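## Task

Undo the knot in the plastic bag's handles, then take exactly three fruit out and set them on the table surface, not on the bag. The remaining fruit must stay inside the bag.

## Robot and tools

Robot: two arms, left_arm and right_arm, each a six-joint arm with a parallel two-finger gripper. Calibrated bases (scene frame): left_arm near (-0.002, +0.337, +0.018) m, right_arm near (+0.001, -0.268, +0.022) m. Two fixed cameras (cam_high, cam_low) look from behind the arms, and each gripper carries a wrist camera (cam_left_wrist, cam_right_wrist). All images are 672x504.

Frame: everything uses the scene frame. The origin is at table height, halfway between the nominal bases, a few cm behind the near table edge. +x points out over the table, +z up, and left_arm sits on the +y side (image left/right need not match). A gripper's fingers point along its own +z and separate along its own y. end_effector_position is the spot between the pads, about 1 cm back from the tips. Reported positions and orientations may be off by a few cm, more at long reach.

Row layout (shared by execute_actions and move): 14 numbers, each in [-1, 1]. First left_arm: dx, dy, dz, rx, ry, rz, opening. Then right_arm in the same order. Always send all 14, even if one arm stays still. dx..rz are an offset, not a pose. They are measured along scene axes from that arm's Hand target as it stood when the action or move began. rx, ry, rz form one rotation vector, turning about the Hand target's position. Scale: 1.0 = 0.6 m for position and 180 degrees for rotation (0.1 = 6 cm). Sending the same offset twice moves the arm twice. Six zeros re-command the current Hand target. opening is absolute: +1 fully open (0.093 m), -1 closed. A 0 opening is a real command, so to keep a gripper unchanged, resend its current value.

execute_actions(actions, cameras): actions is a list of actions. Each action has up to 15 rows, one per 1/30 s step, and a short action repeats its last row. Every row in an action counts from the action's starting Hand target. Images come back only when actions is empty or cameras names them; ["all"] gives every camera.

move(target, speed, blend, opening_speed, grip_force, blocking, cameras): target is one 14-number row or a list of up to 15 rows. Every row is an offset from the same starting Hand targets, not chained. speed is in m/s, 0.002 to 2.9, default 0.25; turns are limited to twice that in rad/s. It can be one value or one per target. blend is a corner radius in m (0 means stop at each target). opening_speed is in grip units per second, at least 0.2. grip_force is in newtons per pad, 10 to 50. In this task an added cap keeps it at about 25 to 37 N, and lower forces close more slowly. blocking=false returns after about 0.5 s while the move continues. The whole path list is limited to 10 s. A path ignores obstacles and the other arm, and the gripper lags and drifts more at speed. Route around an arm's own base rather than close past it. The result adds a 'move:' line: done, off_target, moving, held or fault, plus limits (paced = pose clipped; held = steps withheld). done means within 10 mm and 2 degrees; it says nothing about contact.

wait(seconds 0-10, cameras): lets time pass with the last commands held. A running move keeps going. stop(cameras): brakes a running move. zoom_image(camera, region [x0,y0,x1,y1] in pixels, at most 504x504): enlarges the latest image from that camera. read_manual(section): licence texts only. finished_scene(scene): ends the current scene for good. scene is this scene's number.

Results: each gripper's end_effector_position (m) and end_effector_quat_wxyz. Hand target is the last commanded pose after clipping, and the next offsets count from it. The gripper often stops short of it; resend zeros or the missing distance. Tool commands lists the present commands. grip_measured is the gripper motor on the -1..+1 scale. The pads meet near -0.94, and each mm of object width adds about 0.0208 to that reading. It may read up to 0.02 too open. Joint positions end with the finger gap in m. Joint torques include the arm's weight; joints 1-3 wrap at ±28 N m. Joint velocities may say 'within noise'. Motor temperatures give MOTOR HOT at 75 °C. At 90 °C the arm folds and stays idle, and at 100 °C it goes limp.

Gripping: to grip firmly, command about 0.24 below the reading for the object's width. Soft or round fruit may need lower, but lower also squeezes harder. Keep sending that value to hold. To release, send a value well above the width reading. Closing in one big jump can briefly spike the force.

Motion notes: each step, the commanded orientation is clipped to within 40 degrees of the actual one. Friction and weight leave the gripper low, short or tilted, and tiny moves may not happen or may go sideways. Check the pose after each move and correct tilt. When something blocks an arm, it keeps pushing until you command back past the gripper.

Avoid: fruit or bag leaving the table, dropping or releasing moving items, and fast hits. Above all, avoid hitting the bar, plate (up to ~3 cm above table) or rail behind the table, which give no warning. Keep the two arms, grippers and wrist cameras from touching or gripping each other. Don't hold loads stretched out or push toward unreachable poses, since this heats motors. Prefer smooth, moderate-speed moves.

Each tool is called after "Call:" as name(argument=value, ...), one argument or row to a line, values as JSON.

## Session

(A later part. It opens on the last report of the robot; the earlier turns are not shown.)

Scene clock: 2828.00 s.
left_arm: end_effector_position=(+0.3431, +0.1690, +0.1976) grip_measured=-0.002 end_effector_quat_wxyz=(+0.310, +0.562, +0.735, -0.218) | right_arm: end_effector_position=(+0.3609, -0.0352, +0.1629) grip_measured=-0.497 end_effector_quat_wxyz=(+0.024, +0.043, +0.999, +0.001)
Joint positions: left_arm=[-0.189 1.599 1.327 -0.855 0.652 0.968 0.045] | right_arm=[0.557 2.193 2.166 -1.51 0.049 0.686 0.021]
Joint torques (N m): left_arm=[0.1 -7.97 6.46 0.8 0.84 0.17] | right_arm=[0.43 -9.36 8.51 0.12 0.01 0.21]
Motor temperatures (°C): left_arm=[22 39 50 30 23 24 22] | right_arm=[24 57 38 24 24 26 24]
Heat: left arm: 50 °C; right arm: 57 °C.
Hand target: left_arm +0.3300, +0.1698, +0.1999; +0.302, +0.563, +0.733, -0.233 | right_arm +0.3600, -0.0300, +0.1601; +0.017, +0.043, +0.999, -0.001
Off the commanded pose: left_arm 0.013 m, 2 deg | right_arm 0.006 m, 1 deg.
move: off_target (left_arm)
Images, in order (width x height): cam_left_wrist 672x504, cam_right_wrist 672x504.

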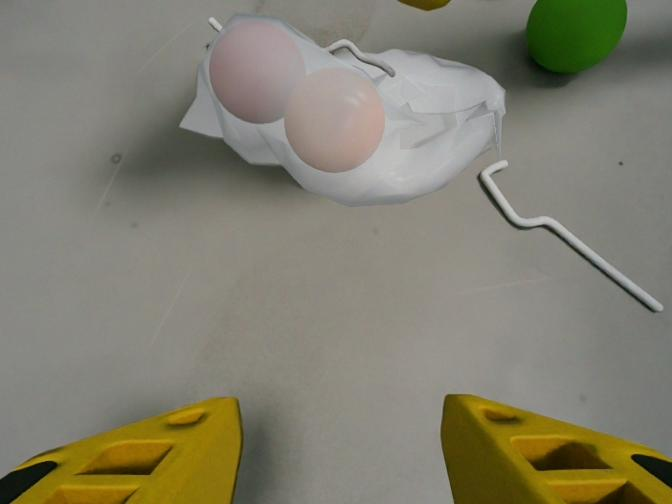

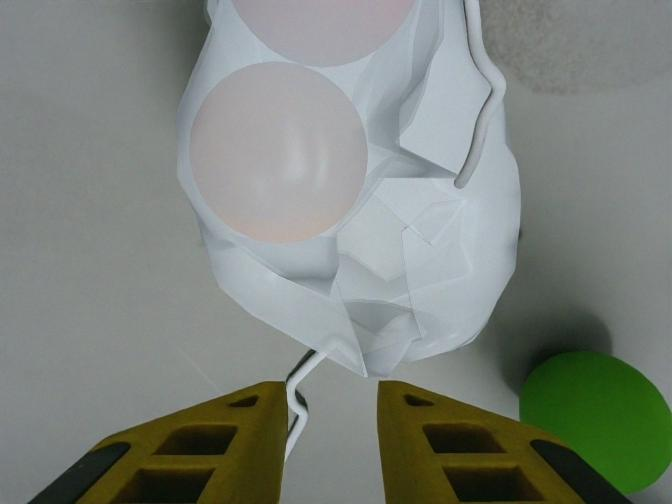

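Call:
move(
  target=[0.0833,-0.2083,-0.15,0,0,0,-0.45,-0.1833,-0.2833,0.0667,0,0,0,-0.5],
  speed=0.2,
  cameras=["cam_left_wrist","cam_right_wrist"],
)

Scene clock: 2863.20 s.
left_arm: end_effector_position=(+0.3653, +0.0524, +0.1031) grip_measured=-0.448 end_effector_quat_wxyz=(+0.278, +0.565, +0.738, -0.244) | right_arm: end_effector_position=(+0.2576, -0.1980, +0.2005) grip_measured=-0.497 end_effector_quat_wxyz=(+0.026, +0.046, +0.999, -0.004)
Joint positions: left_arm=[-0.468 1.918 1.319 -0.442 0.556 0.686 0.024] | right_arm=[0.267 1.515 1.451 -1.46 0.047 0.401 0.021]
Joint torques (N m): left_arm=[-0.62 -7.61 9.96 1.87 0.2 -0.11] | right_arm=[-0.73 -7.04 4.81 0.2 -0.04 0.05]
Motor temperatures (°C): left_arm=[22 39 49 30 23 24 22] | right_arm=[24 57 41 24 24 26 24]
Heat: left arm: 49 °C; right arm: 57 °C.
Hand target: left_arm +0.3801, +0.0450, +0.1099; +0.302, +0.563, +0.733, -0.233 | right_arm +0.2501, -0.1999, +0.2002; +0.017, +0.043, +0.999, -0.001
Off the commanded pose: left_arm 0.018 m, 3 deg | right_arm 0.008 m, 1 deg.
move: off_target (left_arm)
Images, in order (width x height): cam_left_wrist 672x504, cam_right_wrist 672x504.

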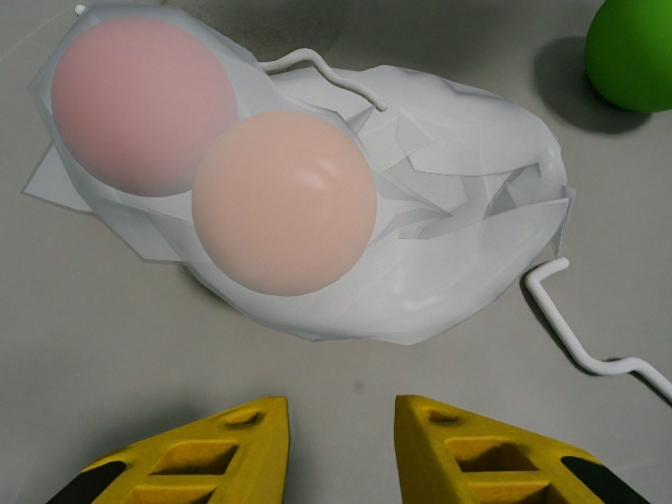

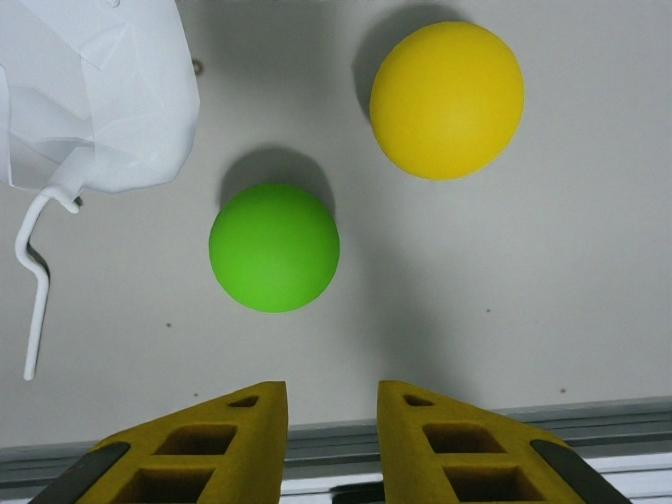

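Call:
move(
  target=[0.0465,-0.054,-0.0383,0,0,0,-0.45,0,0,0,0,0,0,-0.5],
  speed=0.1,
  cameras=["cam_left_wrist"],
)

Scene clock: 2873.50 s.
left_arm: end_effector_position=(+0.3942, +0.0213, +0.0808) grip_measured=-0.448 end_effector_quat_wxyz=(+0.278, +0.564, +0.738, -0.243) | right_arm: end_effector_position=(+0.2576, -0.1980, +0.2005) grip_measured=-0.497 end_effector_quat_wxyz=(+0.026, +0.045, +0.999, -0.004)
Joint positions: left_arm=[-0.503 2.087 1.471 -0.405 0.537 0.651 0.024] | right_arm=[0.267 1.515 1.451 -1.46 0.047 0.4 0.021]
Joint torques (N m): left_arm=[-0.77 -8.7 9.88 1.89 0.21 -0.1] | right_arm=[-0.77 -6.86 4.9 0.19 -0.03 0.01]
Motor temperatures (°C): left_arm=[22 39 50 32 22 24 22] | right_arm=[24 57 39 24 24 26 24]
Heat: left arm: 50 °C; right arm: 57 °C.
Hand target: left_arm +0.4079, +0.0126, +0.0869; +0.302, +0.563, +0.733, -0.233 | right_arm +0.2501, -0.1999, +0.2002; +0.017, +0.043, +0.999, -0.001
Off the commanded pose: left_arm 0.017 m, 3 deg | right_arm 0.008 m, 1 deg.
move: off_target (left_arm)
Images, in order (width x height): cam_left_wrist 672x504.

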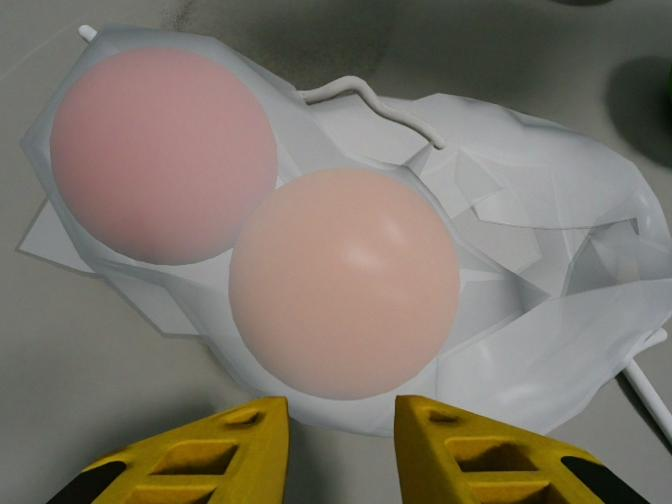

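Call:
move(
  target=[0.004,-0.0202,-0.0218,0,0,0,-0.45,0,0,0,0,0,0,-0.5],
  speed=0.06,
  cameras=["cam_left_wrist"],
)

Scene clock: 2879.17 s.
left_arm: end_effector_position=(+0.3967, +0.0099, +0.0687) grip_measured=-0.448 end_effector_quat_wxyz=(+0.278, +0.564, +0.738, -0.243) | right_arm: end_effector_position=(+0.2576, -0.1980, +0.2005) grip_measured=-0.497 end_effector_quat_wxyz=(+0.026, +0.045, +0.999, -0.004)
Joint positions: left_arm=[-0.523 2.131 1.487 -0.368 0.525 0.632 0.024] | right_arm=[0.267 1.515 1.451 -1.46 0.047 0.4 0.021]
Joint torques (N m): left_arm=[-0.83 -8.8 9.92 1.92 0.14 -0.15] | right_arm=[-1.07 -6.93 4.72 0.2 -0.06 0.03]
Motor temperatures (°C): left_arm=[22 39 50 32 22 24 22] | right_arm=[24 56 38 24 24 26 24]
Heat: left arm: 50 °C; right arm: 56 °C.
Hand target: left_arm +0.4103, +0.0004, +0.0738; +0.302, +0.563, +0.733, -0.233 | right_arm +0.2501, -0.1999, +0.2002; +0.017, +0.043, +0.999, -0.001
Off the commanded pose: left_arm 0.017 m, 3 deg | right_arm 0.008 m, 1 deg.
move: off_target (left_arm)
Images, in order (width x height): cam_left_wrist 672x504.

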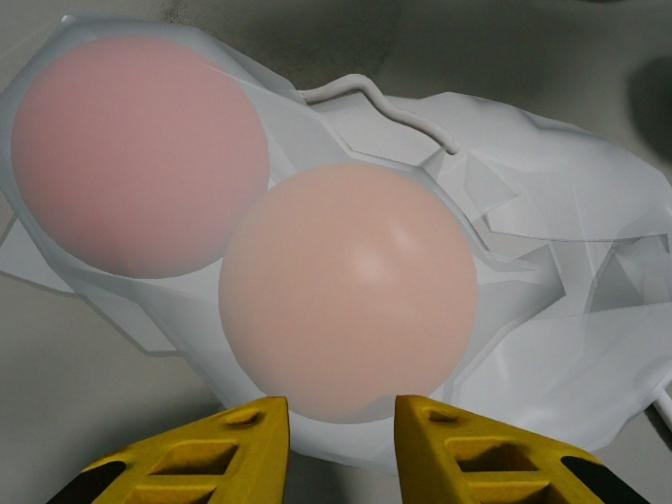

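Call:
move(
  target=[
    [0.0015,-0.0075,-0.0081,0,0,0,-0.45,0,0,0,0,0,0,-0.5],
    [0.0015,-0.0075,-0.0081,0,0,0,-1,0,0,0,0,0,0,-0.5],
  ],
  speed=0.05,
  opening_speed=0.35,
  cameras=["cam_left_wrist"],
)

Scene clock: 2886.50 s.
left_arm: end_effector_position=(+0.3986, +0.0056, +0.0648) grip_measured=-0.987 end_effector_quat_wxyz=(+0.279, +0.564, +0.738, -0.242) | right_arm: end_effector_position=(+0.2576, -0.1980, +0.2005) grip_measured=-0.497 end_effector_quat_wxyz=(+0.026, +0.045, +0.999, -0.004)
Joint positions: left_arm=[-0.53 2.148 1.495 -0.353 0.52 0.624 0] | right_arm=[0.267 1.515 1.451 -1.46 0.047 0.4 0.021]
Joint torques (N m): left_arm=[-0.92 -8.84 9.8 1.93 0.18 -0.12] | right_arm=[-1.03 -6.95 4.81 0.2 -0.06 0.03]
Motor temperatures (°C): left_arm=[22 40 51 33 22 24 22] | right_arm=[24 56 38 24 24 26 24]
Heat: left arm: 51 °C; right arm: 56 °C.
Hand target: left_arm +0.4113, -0.0041, +0.0691; +0.302, +0.563, +0.733, -0.233 | right_arm +0.2501, -0.1999, +0.2002; +0.017, +0.043, +0.999, -0.001
Off the commanded pose: left_arm 0.016 m, 3 deg | right_arm 0.008 m, 1 deg.
move: off_target (left_arm); target 2's new opening was sent with left_arm's hand 0.017 m and 3 deg from that target
Images, in order (width x height): cam_left_wrist 672x504.

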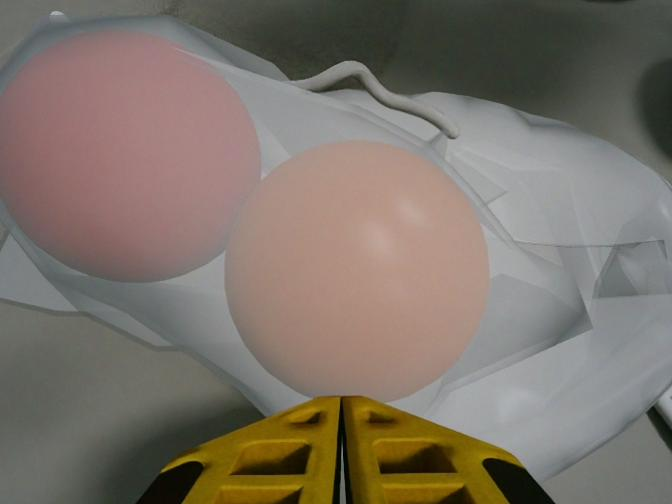

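Call:
move(
  target=[
    [-0.003,0.03,0.055,0,0,0,-1,0,0,0,0,0,0,-0.5],
  ],
  speed=0.08,
  cameras=["cam_left_wrist"],
)

Scene clock: 2889.37 s.
left_arm: end_effector_position=(+0.4087, +0.0123, +0.0835) grip_measured=-0.987 end_effector_quat_wxyz=(+0.296, +0.558, +0.738, -0.236) | right_arm: end_effector_position=(+0.2576, -0.1980, +0.2005) grip_measured=-0.497 end_effector_quat_wxyz=(+0.026, +0.045, +0.999, -0.004)
Joint positions: left_arm=[-0.509 2.118 1.513 -0.369 0.52 0.627 0] | right_arm=[0.267 1.515 1.451 -1.46 0.047 0.4 0.021]
Joint torques (N m): left_arm=[-0.08 -12.36 9.7 1.03 0.37 0.18] | right_arm=[-0.95 -6.94 4.86 0.19 -0.01 0.02]
Motor temperatures (°C): left_arm=[22 41 51 33 22 24 22] | right_arm=[24 55 37 24 24 26 24]
Heat: left arm: 51 °C; right arm: 55 °C.
Hand target: left_arm +0.4094, +0.0139, +0.1020; +0.302, +0.563, +0.733, -0.233 | right_arm +0.2501, -0.1999, +0.2002; +0.017, +0.043, +0.999, -0.001
Off the commanded pose: left_arm 0.019 m, 1 deg | right_arm 0.008 m, 1 deg.
move: off_target (left_arm)
Images, in order (width x height): cam_left_wrist 672x504.

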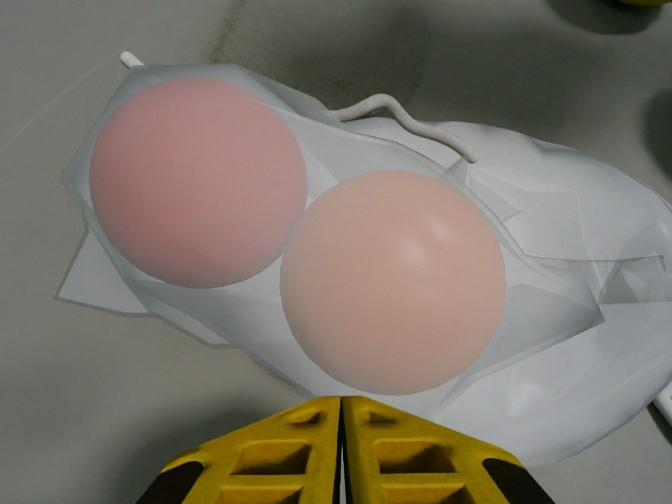

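Call:
zoom_image(
  camera="cam_left_wrist",
  region=[240, 340, 460, 440],
)

Scaled by 2.291 from the camera's 672x504 image, which has a finer 960x720 frame.

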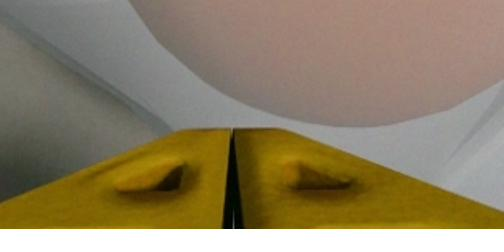

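Call:
move(
  target=[
    [-0.01,0.04,0.04,0,0,0,-1,0,0,0,0,0,0,-0.5],
  ],
  speed=0.1,
  cameras=["cam_left_wrist"],
)

Scene clock: 2895.30 s.
left_arm: end_effector_position=(+0.4117, +0.0366, +0.1144) grip_measured=-0.987 end_effector_quat_wxyz=(+0.306, +0.557, +0.739, -0.224) | right_arm: end_effector_position=(+0.2576, -0.1980, +0.2005) grip_measured=-0.497 end_effector_quat_wxyz=(+0.026, +0.045, +0.999, -0.004)
Joint positions: left_arm=[-0.465 2.034 1.513 -0.452 0.52 0.667 0] | right_arm=[0.267 1.515 1.451 -1.46 0.047 0.4 0.021]
Joint torques (N m): left_arm=[-0.16 -11.7 8.14 1.1 0.65 0.19] | right_arm=[-0.92 -7.04 4.77 0.16 -0.06 0.03]
Motor temperatures (°C): left_arm=[22 45 52 33 22 24 22] | right_arm=[24 55 37 24 24 26 24]
Heat: left arm: 52 °C; right arm: 55 °C.
Hand target: left_arm +0.4034, +0.0379, +0.1260; +0.302, +0.563, +0.733, -0.233 | right_arm +0.2501, -0.1999, +0.2002; +0.017, +0.043, +0.999, -0.001
Off the commanded pose: left_arm 0.014 m, 1 deg | right_arm 0.008 m, 1 deg.
move: off_target (left_arm)
Images, in order (width x height): cam_left_wrist 672x504.

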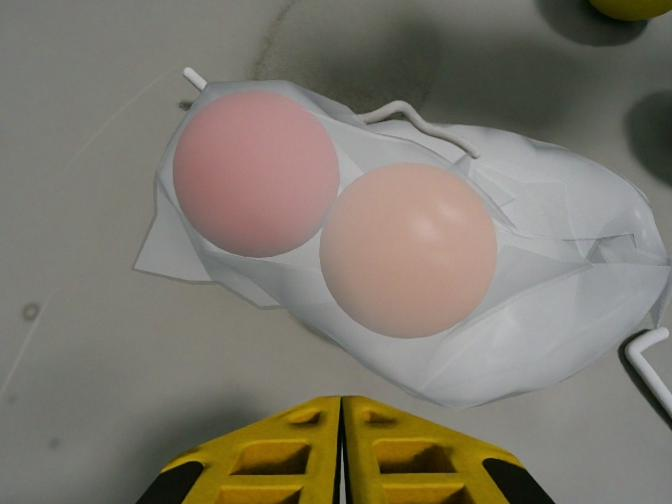

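Call:
move(
  target=[-0.055,0.1033,0.1233,0,0,0,0.0,0.2333,0.1833,-0.1167,0,0,0,-0.45],
  speed=0.2,
  cameras=["cam_left_wrist","cam_right_wrist"],
)

Scene clock: 2956.13 s.
left_arm: end_effector_position=(+0.3817, +0.0972, +0.1937) grip_measured=-0.002 end_effector_quat_wxyz=(+0.309, +0.559, +0.736, -0.221) | right_arm: end_effector_position=(+0.3898, -0.0959, +0.1302) grip_measured=-0.453 end_effector_quat_wxyz=(+0.021, +0.043, +0.999, -0.002)
Joint positions: left_arm=[-0.359 1.792 1.513 -0.743 0.576 0.778 0.045] | right_arm=[0.397 2.151 1.975 -1.36 0.046 0.526 0.023]
Joint torques (N m): left_arm=[0.05 -9.77 7.61 0.94 0.74 0.17] | right_arm=[0.62 -9.72 8.69 0.16 -0.01 0.25]
Motor temperatures (°C): left_arm=[22 56 52 30 22 24 22] | right_arm=[24 53 36 24 24 26 24]
Heat: left arm: 56 °C; right arm: 53 °C.
Hand target: left_arm +0.3704, +0.0998, +0.1999; +0.302, +0.563, +0.733, -0.233 | right_arm +0.3900, -0.0899, +0.1301; +0.017, +0.043, +0.999, -0.001
Off the commanded pose: left_arm 0.013 m, 2 deg | right_arm 0.006 m, 1 deg.
move: off_target (left_arm)
Images, in order (width x height): cam_left_wrist 672x504, cam_right_wrist 672x504.

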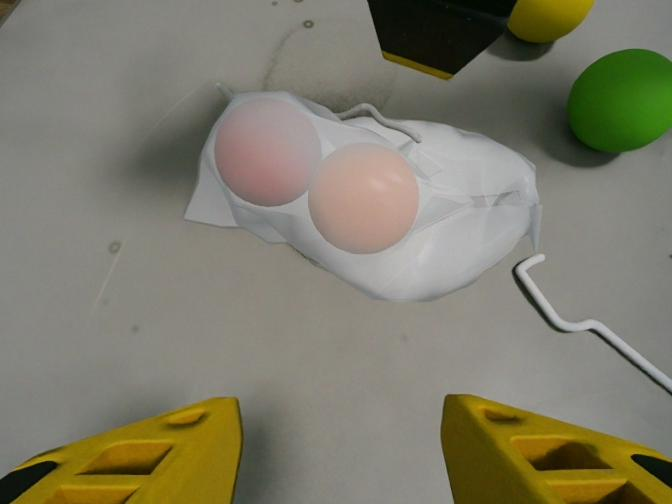

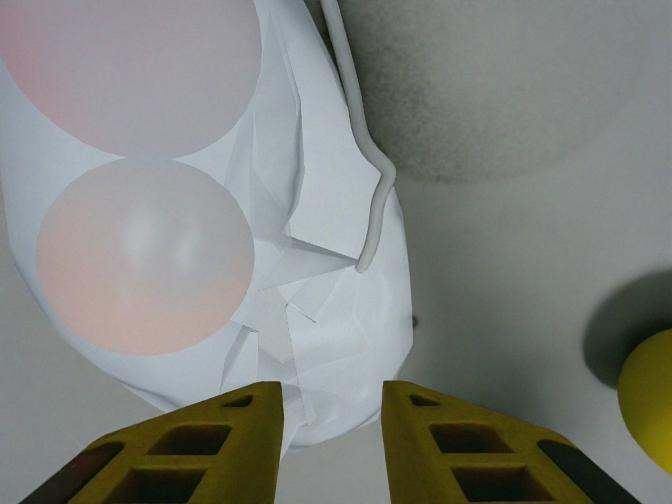

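Call:
move(
  target=[0,0,0,0,0,0,0.0,0.005,-0.02,-0.105,0,0,0,-0.45],
  speed=0.15,
  cameras=["cam_right_wrist"],
)

Scene clock: 2963.87 s.
left_arm: end_effector_position=(+0.3816, +0.0972, +0.1937) grip_measured=-0.002 end_effector_quat_wxyz=(+0.309, +0.560, +0.736, -0.221) | right_arm: end_effector_position=(+0.3929, -0.1021, +0.0777) grip_measured=-0.453 end_effector_quat_wxyz=(+0.024, +0.047, +0.999, -0.001)
Joint positions: left_arm=[-0.359 1.792 1.513 -0.743 0.576 0.778 0.045] | right_arm=[0.378 2.154 1.771 -1.146 0.046 0.514 0.023]
Joint torques (N m): left_arm=[0.12 -9.72 7.62 0.98 0.73 0.17] | right_arm=[-0.65 -9.61 5.37 0.49 -0.02 0.06]
Heat: left arm: 54 °C; right arm: 54 °C.
Hand target: left_arm +0.3704, +0.0998, +0.1999; +0.302, +0.563, +0.733, -0.233 | right_arm +0.3931, -0.1020, +0.0671; +0.017, +0.043, +0.999, -0.001
Off the commanded pose: left_arm 0.013 m, 2 deg | right_arm 0.011 m, 1 deg.
move: off_target (left_arm, right_arm)
Images, in order (width x height): cam_right_wrist 672x504.

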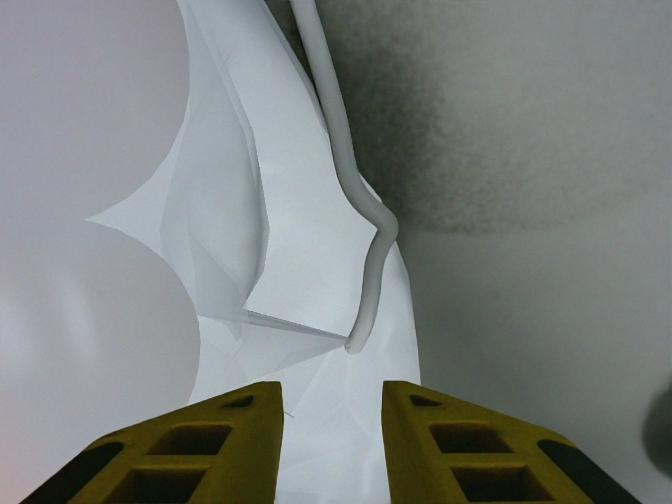

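Call:
move(
  target=[
    [0,0,0,0,0,0,0.0,0,-0.01,-0.0533,0,0,0,-0.45],
  ],
  speed=0.1,
  cameras=["cam_right_wrist"],
)

Scene clock: 2968.93 s.
left_arm: end_effector_position=(+0.3816, +0.0972, +0.1937) grip_measured=-0.002 end_effector_quat_wxyz=(+0.309, +0.560, +0.736, -0.221) | right_arm: end_effector_position=(+0.3935, -0.1072, +0.0461) grip_measured=-0.453 end_effector_quat_wxyz=(+0.025, +0.046, +0.999, -0.001)
Joint positions: left_arm=[-0.359 1.792 1.513 -0.743 0.576 0.778 0.045] | right_arm=[0.365 2.173 1.673 -1.029 0.046 0.499 0.023]
Joint torques (N m): left_arm=[0.01 -9.78 7.61 1 0.73 0.18] | right_arm=[-0.95 -9.73 5.35 0.49 -0.02 0.02]
Motor temperatures (°C): left_arm=[22 54 51 30 22 24 22] | right_arm=[24 55 37 24 24 26 24]
Heat: left arm: 54 °C; right arm: 55 °C.
Hand target: left_arm +0.3704, +0.0998, +0.1999; +0.302, +0.563, +0.733, -0.233 | right_arm +0.3931, -0.1080, +0.0351; +0.017, +0.043, +0.999, -0.001
Off the commanded pose: left_arm 0.013 m, 2 deg | right_arm 0.011 m, 1 deg.
move: off_target (left_arm, right_arm)
Images, in order (width x height): cam_right_wrist 672x504.

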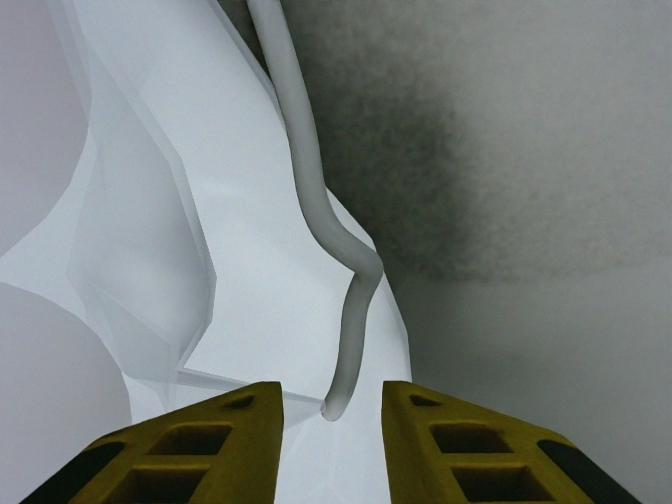

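Call:
move(
  target=[
    [0,0,0,0,0,0,0.0,0.0083,0,-0.0267,0,0,0,-0.45],
    [0,0,0,0,0,0,0.0,0.0083,0,-0.0267,0,0,0,-1],
  ],
  speed=0.08,
  opening_speed=0.5,
  cameras=["cam_right_wrist"],
)

Scene clock: 3035.83 s.
left_arm: end_effector_position=(+0.3816, +0.0972, +0.1937) grip_measured=-0.002 end_effector_quat_wxyz=(+0.309, +0.560, +0.736, -0.221) | right_arm: end_effector_position=(+0.4019, -0.1053, +0.0356) grip_measured=-0.934 end_effector_quat_wxyz=(+0.033, +0.046, +0.998, +0.003)
Joint positions: left_arm=[-0.359 1.792 1.513 -0.743 0.576 0.778 0.045] | right_arm=[0.36 2.2 1.673 -0.983 0.045 0.493 0]
Joint torques (N m): left_arm=[0.08 -9.8 7.62 0.98 0.74 0.16] | right_arm=[-0.84 -9.11 4.68 0.49 -0.01 0.02]
Motor temperatures (°C): left_arm=[22 50 50 30 22 24 22] | right_arm=[24 60 37 24 24 26 24]
Heat: left arm: 50 °C; right arm: 60 °C.
Hand target: left_arm +0.3704, +0.0998, +0.1999; +0.302, +0.563, +0.733, -0.233 | right_arm +0.3979, -0.1080, +0.0191; +0.017, +0.043, +0.999, -0.001
Off the commanded pose: left_arm 0.013 m, 2 deg | right_arm 0.017 m, 2 deg.
move: off_target (left_arm, right_arm); target 2's new opening was sent with right_arm's hand 0.017 m and 2 deg from that target
Images, in order (width x height): cam_right_wrist 672x504.

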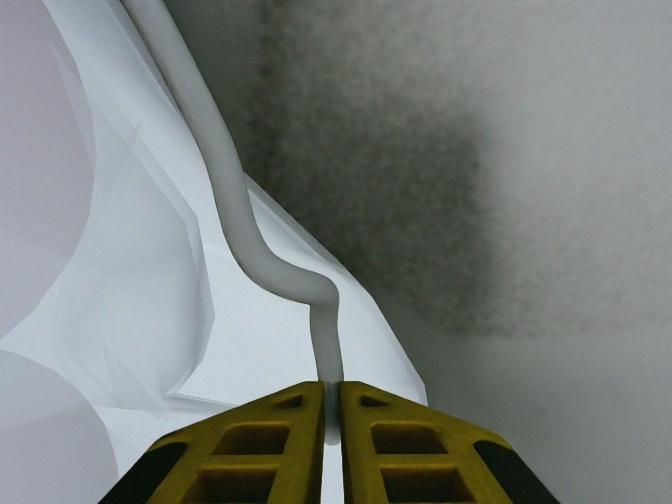

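Call:
move(
  target=[
    [0,0,0,0,0,0,0.0,0.02,0,0.068,0,0,0,-1],
    [0,0,0,0,0,0,0.0,0.112,0.0133,0.068,0,0,0,-1],
  ],
  speed=0.12,
  blend=[0.02,0],
  cameras=["cam_left_wrist","cam_right_wrist"],
)

Scene clock: 3044.17 s.
left_arm: end_effector_position=(+0.3816, +0.0972, +0.1937) grip_measured=-0.002 end_effector_quat_wxyz=(+0.309, +0.560, +0.736, -0.221) | right_arm: end_effector_position=(+0.4644, -0.1003, +0.0655) grip_measured=-0.934 end_effector_quat_wxyz=(+0.026, +0.047, +0.999, -0.001)
Joint positions: left_arm=[-0.359 1.792 1.513 -0.743 0.576 0.778 0.045] | right_arm=[0.321 2.483 2.286 -1.326 0.045 0.457 0]
Joint torques (N m): left_arm=[0.08 -9.69 7.56 0.99 0.74 0.17] | right_arm=[-0.79 -11.15 8.85 0.18 -0.02 0.05]
Motor temperatures (°C): left_arm=[22 50 50 30 22 24 22] | right_arm=[24 60 37 24 24 26 24]
Heat: left arm: 50 °C; right arm: 60 °C.
Hand target: left_arm +0.3704, +0.0998, +0.1999; +0.302, +0.563, +0.733, -0.233 | right_arm +0.4652, -0.1001, +0.0600; +0.017, +0.043, +0.999, -0.001
Off the commanded pose: left_arm 0.013 m, 2 deg | right_arm 0.006 m, 1 deg.
move: off_target (left_arm)
Images, in order (width x height): cam_left_wrist 672x504, cam_right_wrist 672x504.

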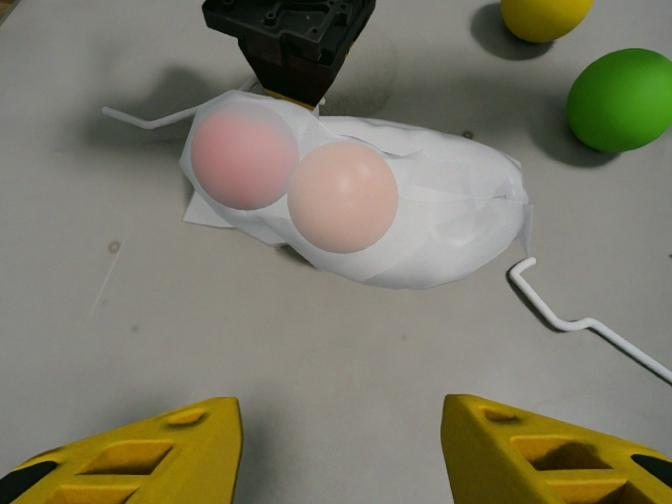

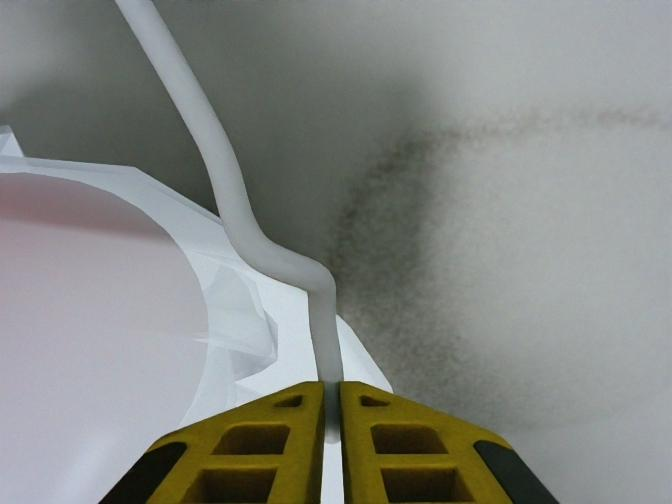

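Call:
zoom_image(
  camera="cam_left_wrist",
  region=[160, 70, 560, 320],
)

Scaled by 1.260 from the camera's 672x504 image, which has a finer 960x720 frame.

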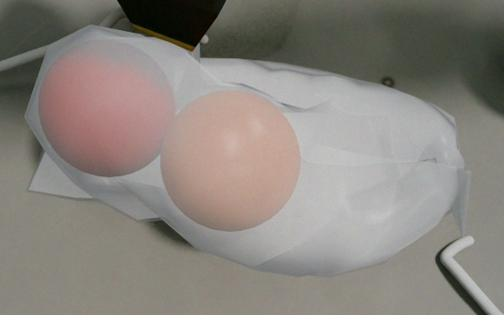

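Call:
move(
  target=[
    [0,0,0,0,0,0,0.0,0,0.005,-0.0633,0,0,0,-1],
    [0,0,0,0,0,0,0.0,0,0.005,-0.0633,0,0,0,-0.5],
    [0,0,0,0,0,0,0.0,-0.03,0.0,0.1,0,0,0,-0.5],
  ],
  speed=[0.1,0.1,0.15],
  opening_speed=0.6,
  cameras=["cam_left_wrist","cam_right_wrist"],
)

Scene clock: 3054.83 s.
left_arm: end_effector_position=(+0.3816, +0.0972, +0.1937) grip_measured=-0.002 end_effector_quat_wxyz=(+0.309, +0.560, +0.736, -0.221) | right_arm: end_effector_position=(+0.4466, -0.1078, +0.0934) grip_measured=-0.503 end_effector_quat_wxyz=(-0.006, +0.046, +0.999, -0.015)
Joint positions: left_arm=[-0.359 1.792 1.513 -0.743 0.576 0.778 0.045] | right_arm=[0.321 2.488 2.407 -1.513 0.045 0.457 0.021]
Joint torques (N m): left_arm=[0.05 -9.76 7.58 0.99 0.73 0.17] | right_arm=[0.84 -16.96 8.39 0.01 -0.03 0.18]
Motor temperatures (°C): left_arm=[22 50 50 30 22 24 22] | right_arm=[24 62 38 24 24 26 24]
Heat: left arm: 50 °C; right arm: 62 °C.
Hand target: left_arm +0.3704, +0.0998, +0.1999; +0.302, +0.563, +0.733, -0.233 | right_arm +0.4472, -0.1001, +0.1199; +0.017, +0.043, +0.999, -0.001
Off the commanded pose: left_arm 0.013 m, 2 deg | right_arm 0.028 m, 3 deg.
move: off_target (left_arm, right_arm); target 2's new opening was sent with right_arm's hand 0.014 m and 1 deg from that target
Images, in order (width x height): cam_left_wrist 672x504, cam_right_wrist 672x504.

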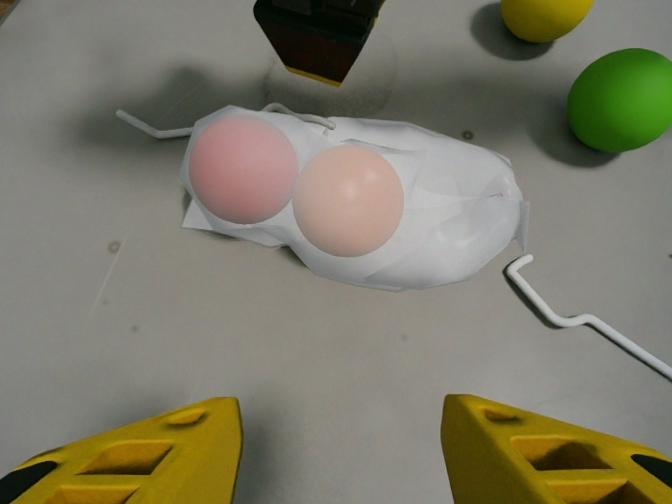

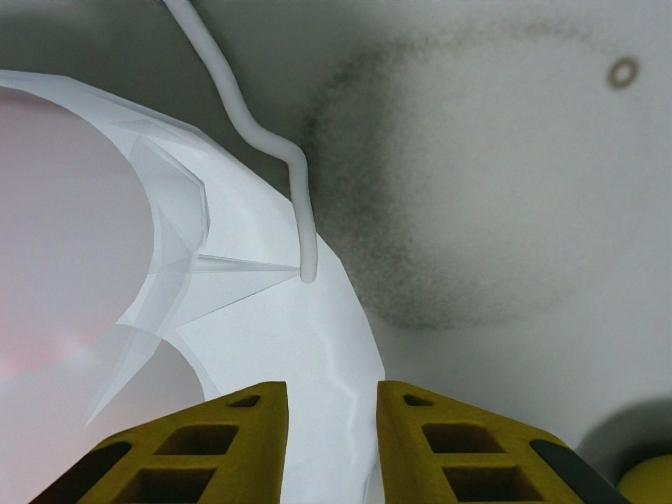

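Call:
move(
  target=[0,0,0,0,0,0,0.0,-0.075,0.1217,0.025,0,0,0,-0.5],
  speed=0.2,
  cameras=["cam_right_wrist"],
)

Scene clock: 3065.57 s.
left_arm: end_effector_position=(+0.3816, +0.0972, +0.1937) grip_measured=-0.002 end_effector_quat_wxyz=(+0.309, +0.560, +0.736, -0.221) | right_arm: end_effector_position=(+0.3987, -0.0279, +0.1053) grip_measured=-0.503 end_effector_quat_wxyz=(-0.009, +0.036, +0.999, -0.019)
Joint positions: left_arm=[-0.359 1.792 1.513 -0.743 0.576 0.778 0.045] | right_arm=[0.519 2.466 2.407 -1.552 0.043 0.637 0.021]
Joint torques (N m): left_arm=[0.03 -9.8 7.58 1 0.74 0.19] | right_arm=[-0.5 -17.17 8.44 0.05 0.05 0.27]
Motor temperatures (°C): left_arm=[22 50 50 29 22 24 22] | right_arm=[24 71 38 24 24 26 24]
Heat: left arm: 50 °C; right arm: 71 °C.
Hand target: left_arm +0.3704, +0.0998, +0.1999; +0.302, +0.563, +0.733, -0.233 | right_arm +0.4022, -0.0270, +0.1348; +0.017, +0.043, +0.999, -0.001
Off the commanded pose: left_arm 0.013 m, 2 deg | right_arm 0.030 m, 4 deg.
move: off_target (left_arm, right_arm)
Images, in order (width x height): cam_right_wrist 672x504.

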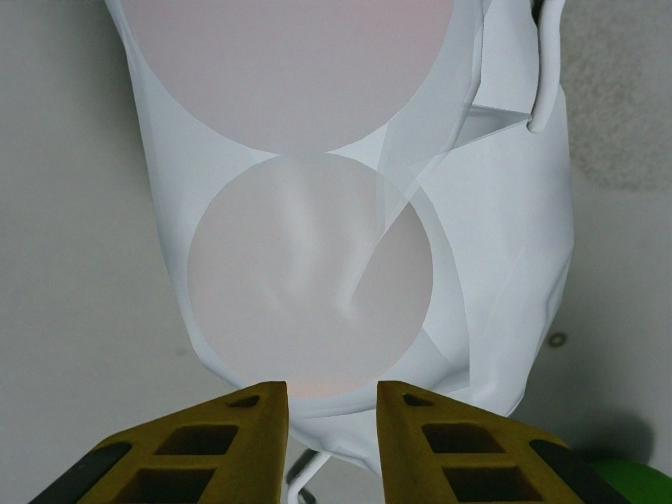

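Call:
move(
  target=[0,0,0,0,0,0,0.0,0,0,-0.06,0,0,0,-0.5],
  speed=0.15,
  cameras=["cam_right_wrist"],
)

Call:
zoom_image(
  camera="cam_right_wrist",
  region=[120, 60, 600, 480],
)

Scene clock: 3071.73 s.
left_arm: end_effector_position=(+0.3816, +0.0972, +0.1937) grip_measured=-0.002 end_effector_quat_wxyz=(+0.309, +0.560, +0.736, -0.221) | right_arm: end_effector_position=(+0.3989, -0.0270, +0.0973) grip_measured=-0.503 end_effector_quat_wxyz=(+0.006, +0.037, +0.999, -0.007)
Joint positions: left_arm=[-0.359 1.792 1.513 -0.743 0.576 0.778 0.045] | right_arm=[0.519 2.399 2.256 -1.43 0.04 0.638 0.021]
Joint torques (N m): left_arm=[0.01 -9.72 7.64 0.99 0.73 0.18] | right_arm=[-0.75 -14.39 3.92 0.49 0.08 0.21]
Motor temperatures (°C): left_arm=[22 50 50 29 22 24 22] | right_arm=[24 73 39 24 24 26 24]
Heat: left arm: 50 °C; right arm: 73 °C.
Hand target: left_arm +0.3704, +0.0998, +0.1999; +0.302, +0.563, +0.733, -0.233 | right_arm +0.4022, -0.0270, +0.0989; +0.017, +0.043, +0.999, -0.001
Off the commanded pose: left_arm 0.013 m, 2 deg | right_arm 0.004 m, 2 deg.
move: off_target (left_arm)
Images, in order (width x height): cam_right_wrist 672x504.

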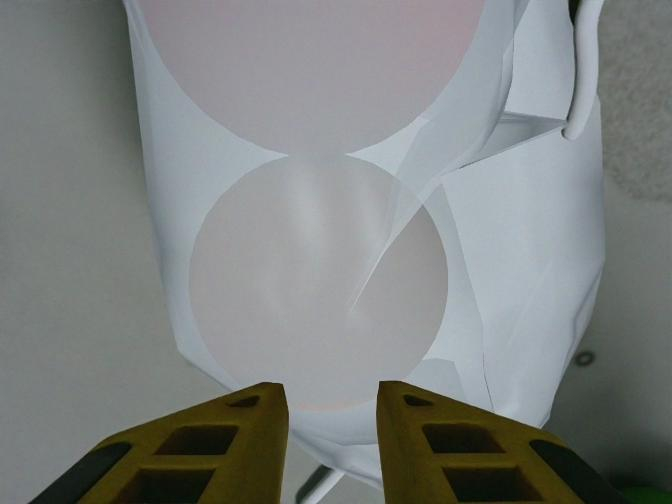

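Scaled by 1.050 from the camera's 672x504 image, which has a finer 960x720 frame.

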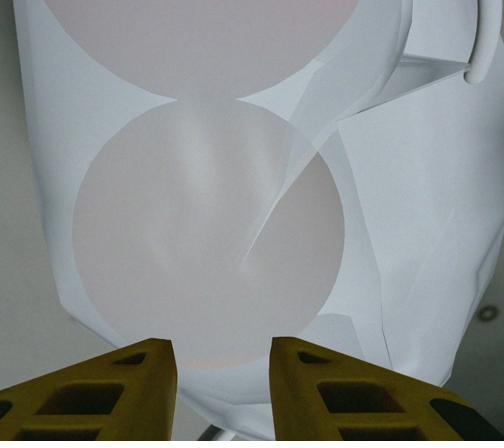

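Call:
move(
  target=[
    [0,0,0,0,0,0,0.0,0.0167,0,0.0,0,0,0,-0.5],
    [0,0,0,0,0,0,0.0,0.0167,0,-0.0183,0,0,0,-0.5],
    [0,0,0,0,0,0,0.0,0.0167,0,-0.0183,0,0,0,-1],
  ],
  speed=0.08,
  opening_speed=0.4,
  cameras=["cam_right_wrist"],
)

Scene clock: 3084.57 s.
left_arm: end_effector_position=(+0.3816, +0.0972, +0.1937) grip_measured=-0.002 end_effector_quat_wxyz=(+0.309, +0.560, +0.736, -0.221) | right_arm: end_effector_position=(+0.4113, -0.0264, +0.1026) grip_measured=-0.983 end_effector_quat_wxyz=(+0.025, +0.044, +0.999, +0.006)
Joint positions: left_arm=[-0.359 1.792 1.513 -0.743 0.576 0.778 0.045] | right_arm=[0.507 2.399 2.276 -1.402 0.04 0.638 0]
Joint torques (N m): left_arm=[-0.01 -9.74 7.58 0.98 0.74 0.17] | right_arm=[-0.55 -10.97 5.05 0.49 0.09 0.06]
Motor temperatures (°C): left_arm=[22 51 50 29 23 24 22] | right_arm=[24 70 37 24 24 26 24]
Heat: left arm: 51 °C; right arm: 70 °C.
Hand target: left_arm +0.3704, +0.0998, +0.1999; +0.302, +0.563, +0.733, -0.233 | right_arm +0.4122, -0.0271, +0.0879; +0.017, +0.043, +0.999, -0.001
Off the commanded pose: left_arm 0.013 m, 2 deg | right_arm 0.015 m, 1 deg.
move: off_target (left_arm, right_arm); target 3's new opening was sent with right_arm's hand 0.015 m and 1 deg from that target
Images, in order (width x height): cam_right_wrist 672x504.

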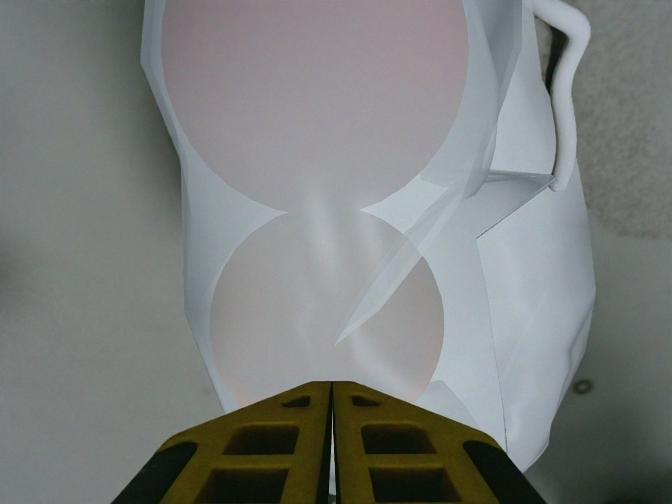

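Call:
move(
  target=[
    [0,0,0,0,0,0,0.0,0.0,0.01,0.055,0,0,0,-1],
  ],
  speed=0.08,
  cameras=["cam_right_wrist"],
)

Scene clock: 3087.43 s.
left_arm: end_effector_position=(+0.3816, +0.0972, +0.1937) grip_measured=-0.002 end_effector_quat_wxyz=(+0.309, +0.560, +0.736, -0.221) | right_arm: end_effector_position=(+0.4137, -0.0255, +0.1252) grip_measured=-0.983 end_effector_quat_wxyz=(+0.022, +0.044, +0.999, +0.004)
Joint positions: left_arm=[-0.359 1.792 1.513 -0.743 0.576 0.778 0.045] | right_arm=[0.507 2.464 2.485 -1.554 0.04 0.638 0]
Joint torques (N m): left_arm=[0.06 -9.73 7.57 1 0.72 0.16] | right_arm=[0.7 -11.1 8.47 0.16 0.07 0.21]
Motor temperatures (°C): left_arm=[22 51 50 29 23 24 22] | right_arm=[24 69 37 24 24 26 24]
Heat: left arm: 51 °C; right arm: 69 °C.
Hand target: left_arm +0.3704, +0.0998, +0.1999; +0.302, +0.563, +0.733, -0.233 | right_arm +0.4122, -0.0210, +0.1208; +0.017, +0.043, +0.999, -0.001
Off the commanded pose: left_arm 0.013 m, 2 deg | right_arm 0.006 m, 1 deg.
joint sent to its limit (right arm) — joint 4 (wrist pitch), lower limit. The joint targets still meet the commanded pose.
move: off_target (left_arm)
Images, in order (width x height): cam_right_wrist 672x504.

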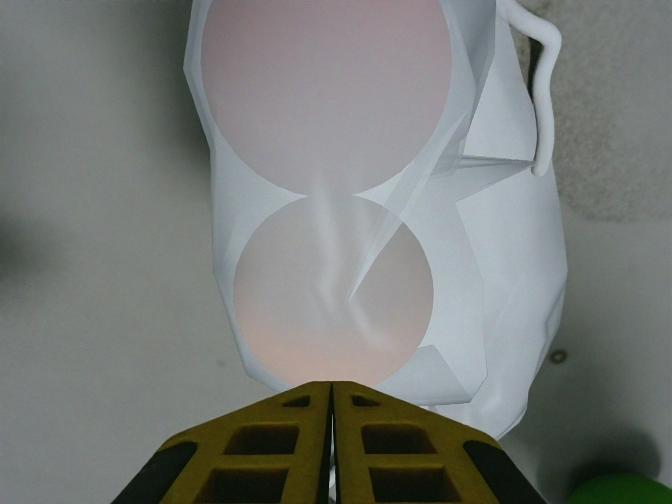

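Call:
move(
  target=[
    [0,0,0,0,0,0,0.0,-0.0053,-0.0083,-0.03,0,0,0,-0.5],
    [0,0,0,0,0,0,0.0,-0.0053,-0.0083,-0.075,0,0,0,-0.5],
  ],
  speed=0.08,
  cameras=["cam_right_wrist"],
)

Scene clock: 3096.73 s.
left_arm: end_effector_position=(+0.3816, +0.0972, +0.1937) grip_measured=-0.002 end_effector_quat_wxyz=(+0.309, +0.560, +0.736, -0.221) | right_arm: end_effector_position=(+0.4155, -0.0236, +0.0969) grip_measured=-0.503 end_effector_quat_wxyz=(+0.037, +0.045, +0.998, +0.014)
Joint positions: left_arm=[-0.359 1.792 1.513 -0.743 0.576 0.778 0.045] | right_arm=[0.507 2.384 2.225 -1.338 0.039 0.638 0.021]
Joint torques (N m): left_arm=[0.1 -9.78 7.56 0.98 0.72 0.16] | right_arm=[-0.18 -11.03 2.95 0.49 0.11 0.12]
Motor temperatures (°C): left_arm=[22 51 50 29 23 24 22] | right_arm=[24 70 37 24 24 26 24]
Heat: left arm: 51 °C; right arm: 70 °C.
Hand target: left_arm +0.3704, +0.0998, +0.1999; +0.302, +0.563, +0.733, -0.233 | right_arm +0.4090, -0.0260, +0.0758; +0.017, +0.043, +0.999, -0.001
Off the commanded pose: left_arm 0.013 m, 2 deg | right_arm 0.022 m, 3 deg.
move: off_target (left_arm, right_arm)
Images, in order (width x height): cam_right_wrist 672x504.

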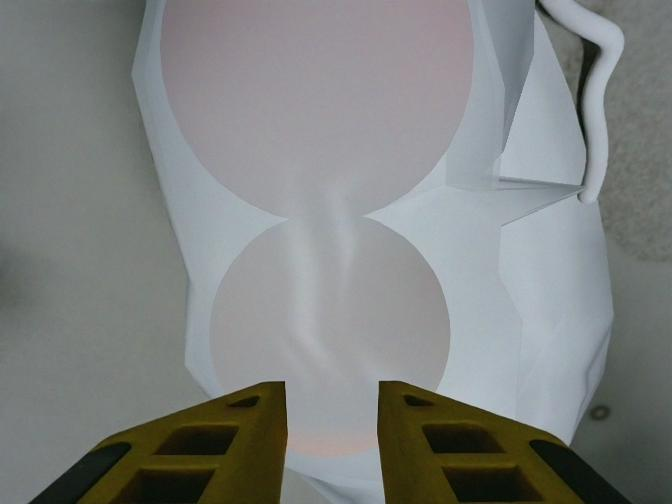

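Call:
move(
  target=[
    [0,0,0,0,0,0,0.0,-0.005,0,0,0,0,0,-0.5],
    [0,0,0,0,0,0,0.0,-0.005,0,0,0,0,0,-1],
  ],
  speed=0.08,
  opening_speed=0.4,
  cameras=["cam_right_wrist"],
)

Scene clock: 3101.47 s.
left_arm: end_effector_position=(+0.3816, +0.0972, +0.1937) grip_measured=-0.002 end_effector_quat_wxyz=(+0.309, +0.560, +0.736, -0.221) | right_arm: end_effector_position=(+0.4149, -0.0240, +0.0977) grip_measured=-0.981 end_effector_quat_wxyz=(+0.040, +0.045, +0.998, +0.016)
Joint positions: left_arm=[-0.359 1.792 1.513 -0.743 0.576 0.778 0.045] | right_arm=[0.507 2.369 2.2 -1.321 0.039 0.638 0]
Joint torques (N m): left_arm=[0.08 -9.77 7.57 0.97 0.73 0.18] | right_arm=[0.34 -10.86 2.85 0.46 0.11 0.2]
Motor temperatures (°C): left_arm=[22 51 50 29 23 24 22] | right_arm=[24 69 37 24 24 26 24]
Heat: left arm: 51 °C; right arm: 69 °C.
Hand target: left_arm +0.3704, +0.0998, +0.1999; +0.302, +0.563, +0.733, -0.233 | right_arm +0.4060, -0.0260, +0.0760; +0.017, +0.043, +0.999, -0.001
Off the commanded pose: left_arm 0.013 m, 2 deg | right_arm 0.024 m, 3 deg.
move: off_target (left_arm, right_arm); target 2's new opening was sent with right_arm's hand 0.023 m and 3 deg from that target
Images, in order (width x height): cam_right_wrist 672x504.

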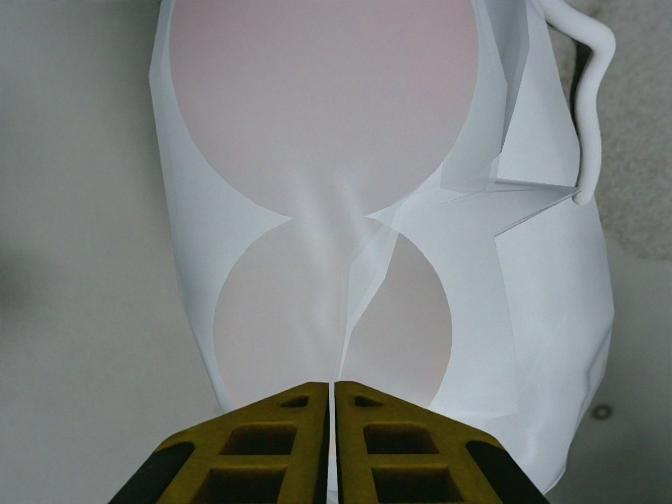

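Call:
move(
  target=[
    [0,0,0,0,0,0,0.0,0.01,0.01,0.0733,0.048,-0.068,0,-1],
    [0,0,0,0,0,0,0.0,0.0317,0.0850,0.09,0.0957,-0.1365,0,-1],
  ],
  speed=0.1,
  blend=[0.015,0],
  cameras=["cam_right_wrist","cam_left_wrist"],
)

Scene clock: 3115.13 s.
left_arm: end_effector_position=(+0.3816, +0.0972, +0.1937) grip_measured=-0.002 end_effector_quat_wxyz=(+0.309, +0.560, +0.736, -0.221) | right_arm: end_effector_position=(+0.4239, +0.0194, +0.1085) grip_measured=-0.981 end_effector_quat_wxyz=(+0.196, +0.043, +0.970, +0.139)
Joint positions: left_arm=[-0.359 1.792 1.513 -0.743 0.576 0.778 0.045] | right_arm=[0.57 2.09 1.677 -0.678 0.039 0.688 0]
Joint torques (N m): left_arm=[0.02 -9.73 7.57 0.98 0.73 0.17] | right_arm=[0.72 -15.53 5.75 1.37 0.11 0.2]
Motor temperatures (°C): left_arm=[22 51 50 29 23 24 22] | right_arm=[24 70 36 25 24 26 24]
Heat: left arm: 51 °C; right arm: 70 °C.
Hand target: left_arm +0.3704, +0.0998, +0.1999; +0.302, +0.563, +0.733, -0.233 | right_arm +0.4250, +0.0250, +0.1300; +0.222, +0.044, +0.961, +0.157
Off the commanded pose: left_arm 0.013 m, 2 deg | right_arm 0.022 m, 4 deg.
move: off_target (left_arm, right_arm)
Images, in order (width x height): cam_left_wrist 672x504, cam_right_wrist 672x504.

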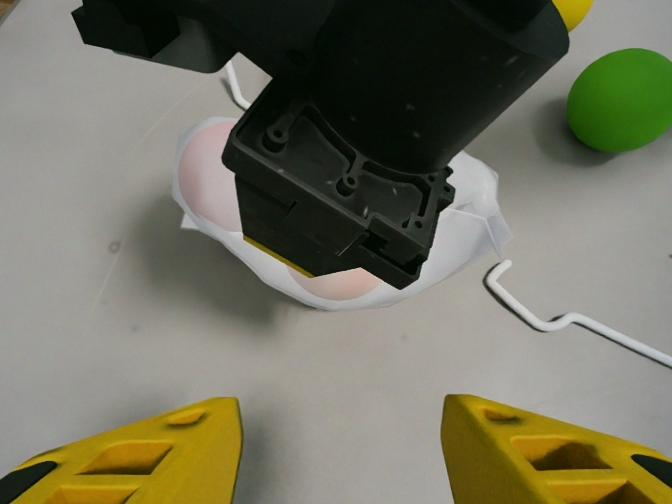

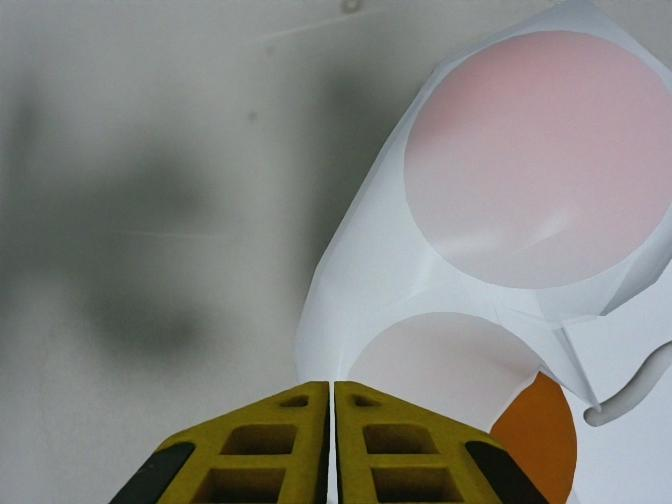

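Call:
move(
  target=[
    [0,0,0,0,0,0,0.0,0,0.0717,-0.0083,0.0274,-0.035,0,-1],
  ],
  speed=0.1,
  cameras=["cam_right_wrist"],
)

Scene clock: 3125.97 s.
left_arm: end_effector_position=(+0.3816, +0.0972, +0.1937) grip_measured=-0.002 end_effector_quat_wxyz=(+0.309, +0.560, +0.736, -0.221) | right_arm: end_effector_position=(+0.4185, +0.0428, +0.1024) grip_measured=-0.981 end_effector_quat_wxyz=(+0.217, +0.040, +0.963, +0.158)
Joint positions: left_arm=[-0.359 1.792 1.513 -0.743 0.576 0.778 0.045] | right_arm=[0.618 2.09 1.623 -0.568 0.056 0.722 0]
Joint torques (N m): left_arm=[0.1 -9.78 7.61 0.98 0.73 0.18] | right_arm=[-0.39 -11.6 7.15 1.16 0.09 0.09]
Motor temperatures (°C): left_arm=[22 51 50 29 23 24 22] | right_arm=[24 72 36 26 24 26 25]
Heat: left arm: 51 °C; right arm: 72 °C.
Hand target: left_arm +0.3704, +0.0998, +0.1999; +0.302, +0.563, +0.733, -0.233 | right_arm +0.4186, +0.0425, +0.1025; +0.216, +0.040, +0.963, +0.157 (not the last commanded pose)
Off the commanded pose: left_arm 0.013 m, 2 deg | right_arm 0.035 m, 8 deg.
move: held (right_arm; a check stopped the path), off_target (left_arm); limits=held
pose unreachable (right arm): on one or more control steps of this call, first in action 0 (counted from 0), this arm could not follow its commanded pose, so it was not sent that pose on those steps. It may still have moved: this result reports where it is.
cause: moving toward the commanded pose would bring a part of the arm too close to another arm (this arm's wrist (the part past joint 4) and the left arm's wrist camera, 3 mm apart when this arm was first held).
Images, in order (width x height): cam_right_wrist 672x504.

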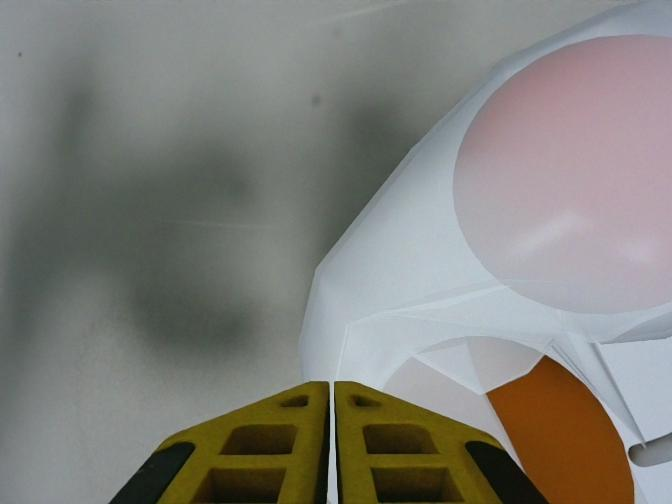

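Call:
move(
  target=[
    [-0.1167,0.2167,0.0333,0,0,0,0.0,0,0,0,0,0,0,-1],
  ],
  speed=0.25,
)

Scene clock: 3132.20 s.
left_arm: end_effector_position=(+0.3086, +0.2317, +0.2169) grip_measured=-0.002 end_effector_quat_wxyz=(+0.305, +0.564, +0.736, -0.216) | right_arm: end_effector_position=(+0.4188, +0.0423, +0.1024) grip_measured=-0.981 end_effector_quat_wxyz=(+0.217, +0.040, +0.963, +0.158)
Joint positions: left_arm=[0.011 1.494 1.325 -1.121 0.716 1.216 0.045] | right_arm=[0.617 2.09 1.623 -0.568 0.056 0.722 0]
Joint torques (N m): left_arm=[0.12 -5.7 7.46 0.49 0.93 0.19] | right_arm=[-0.36 -11.73 7.17 1.15 0.1 0.12]
Motor temperatures (°C): left_arm=[22 50 49 29 23 24 22] | right_arm=[24 71 37 26 24 26 25]
Heat: left arm: 50 °C; right arm: 71 °C.
Hand target: left_arm +0.3004, +0.2299, +0.2199; +0.302, +0.563, +0.733, -0.233 | right_arm +0.4185, +0.0426, +0.1025; +0.216, +0.040, +0.963, +0.157
Off the commanded pose: left_arm 0.009 m, 2 deg | right_arm 0.000 m, 0 deg.
move: done


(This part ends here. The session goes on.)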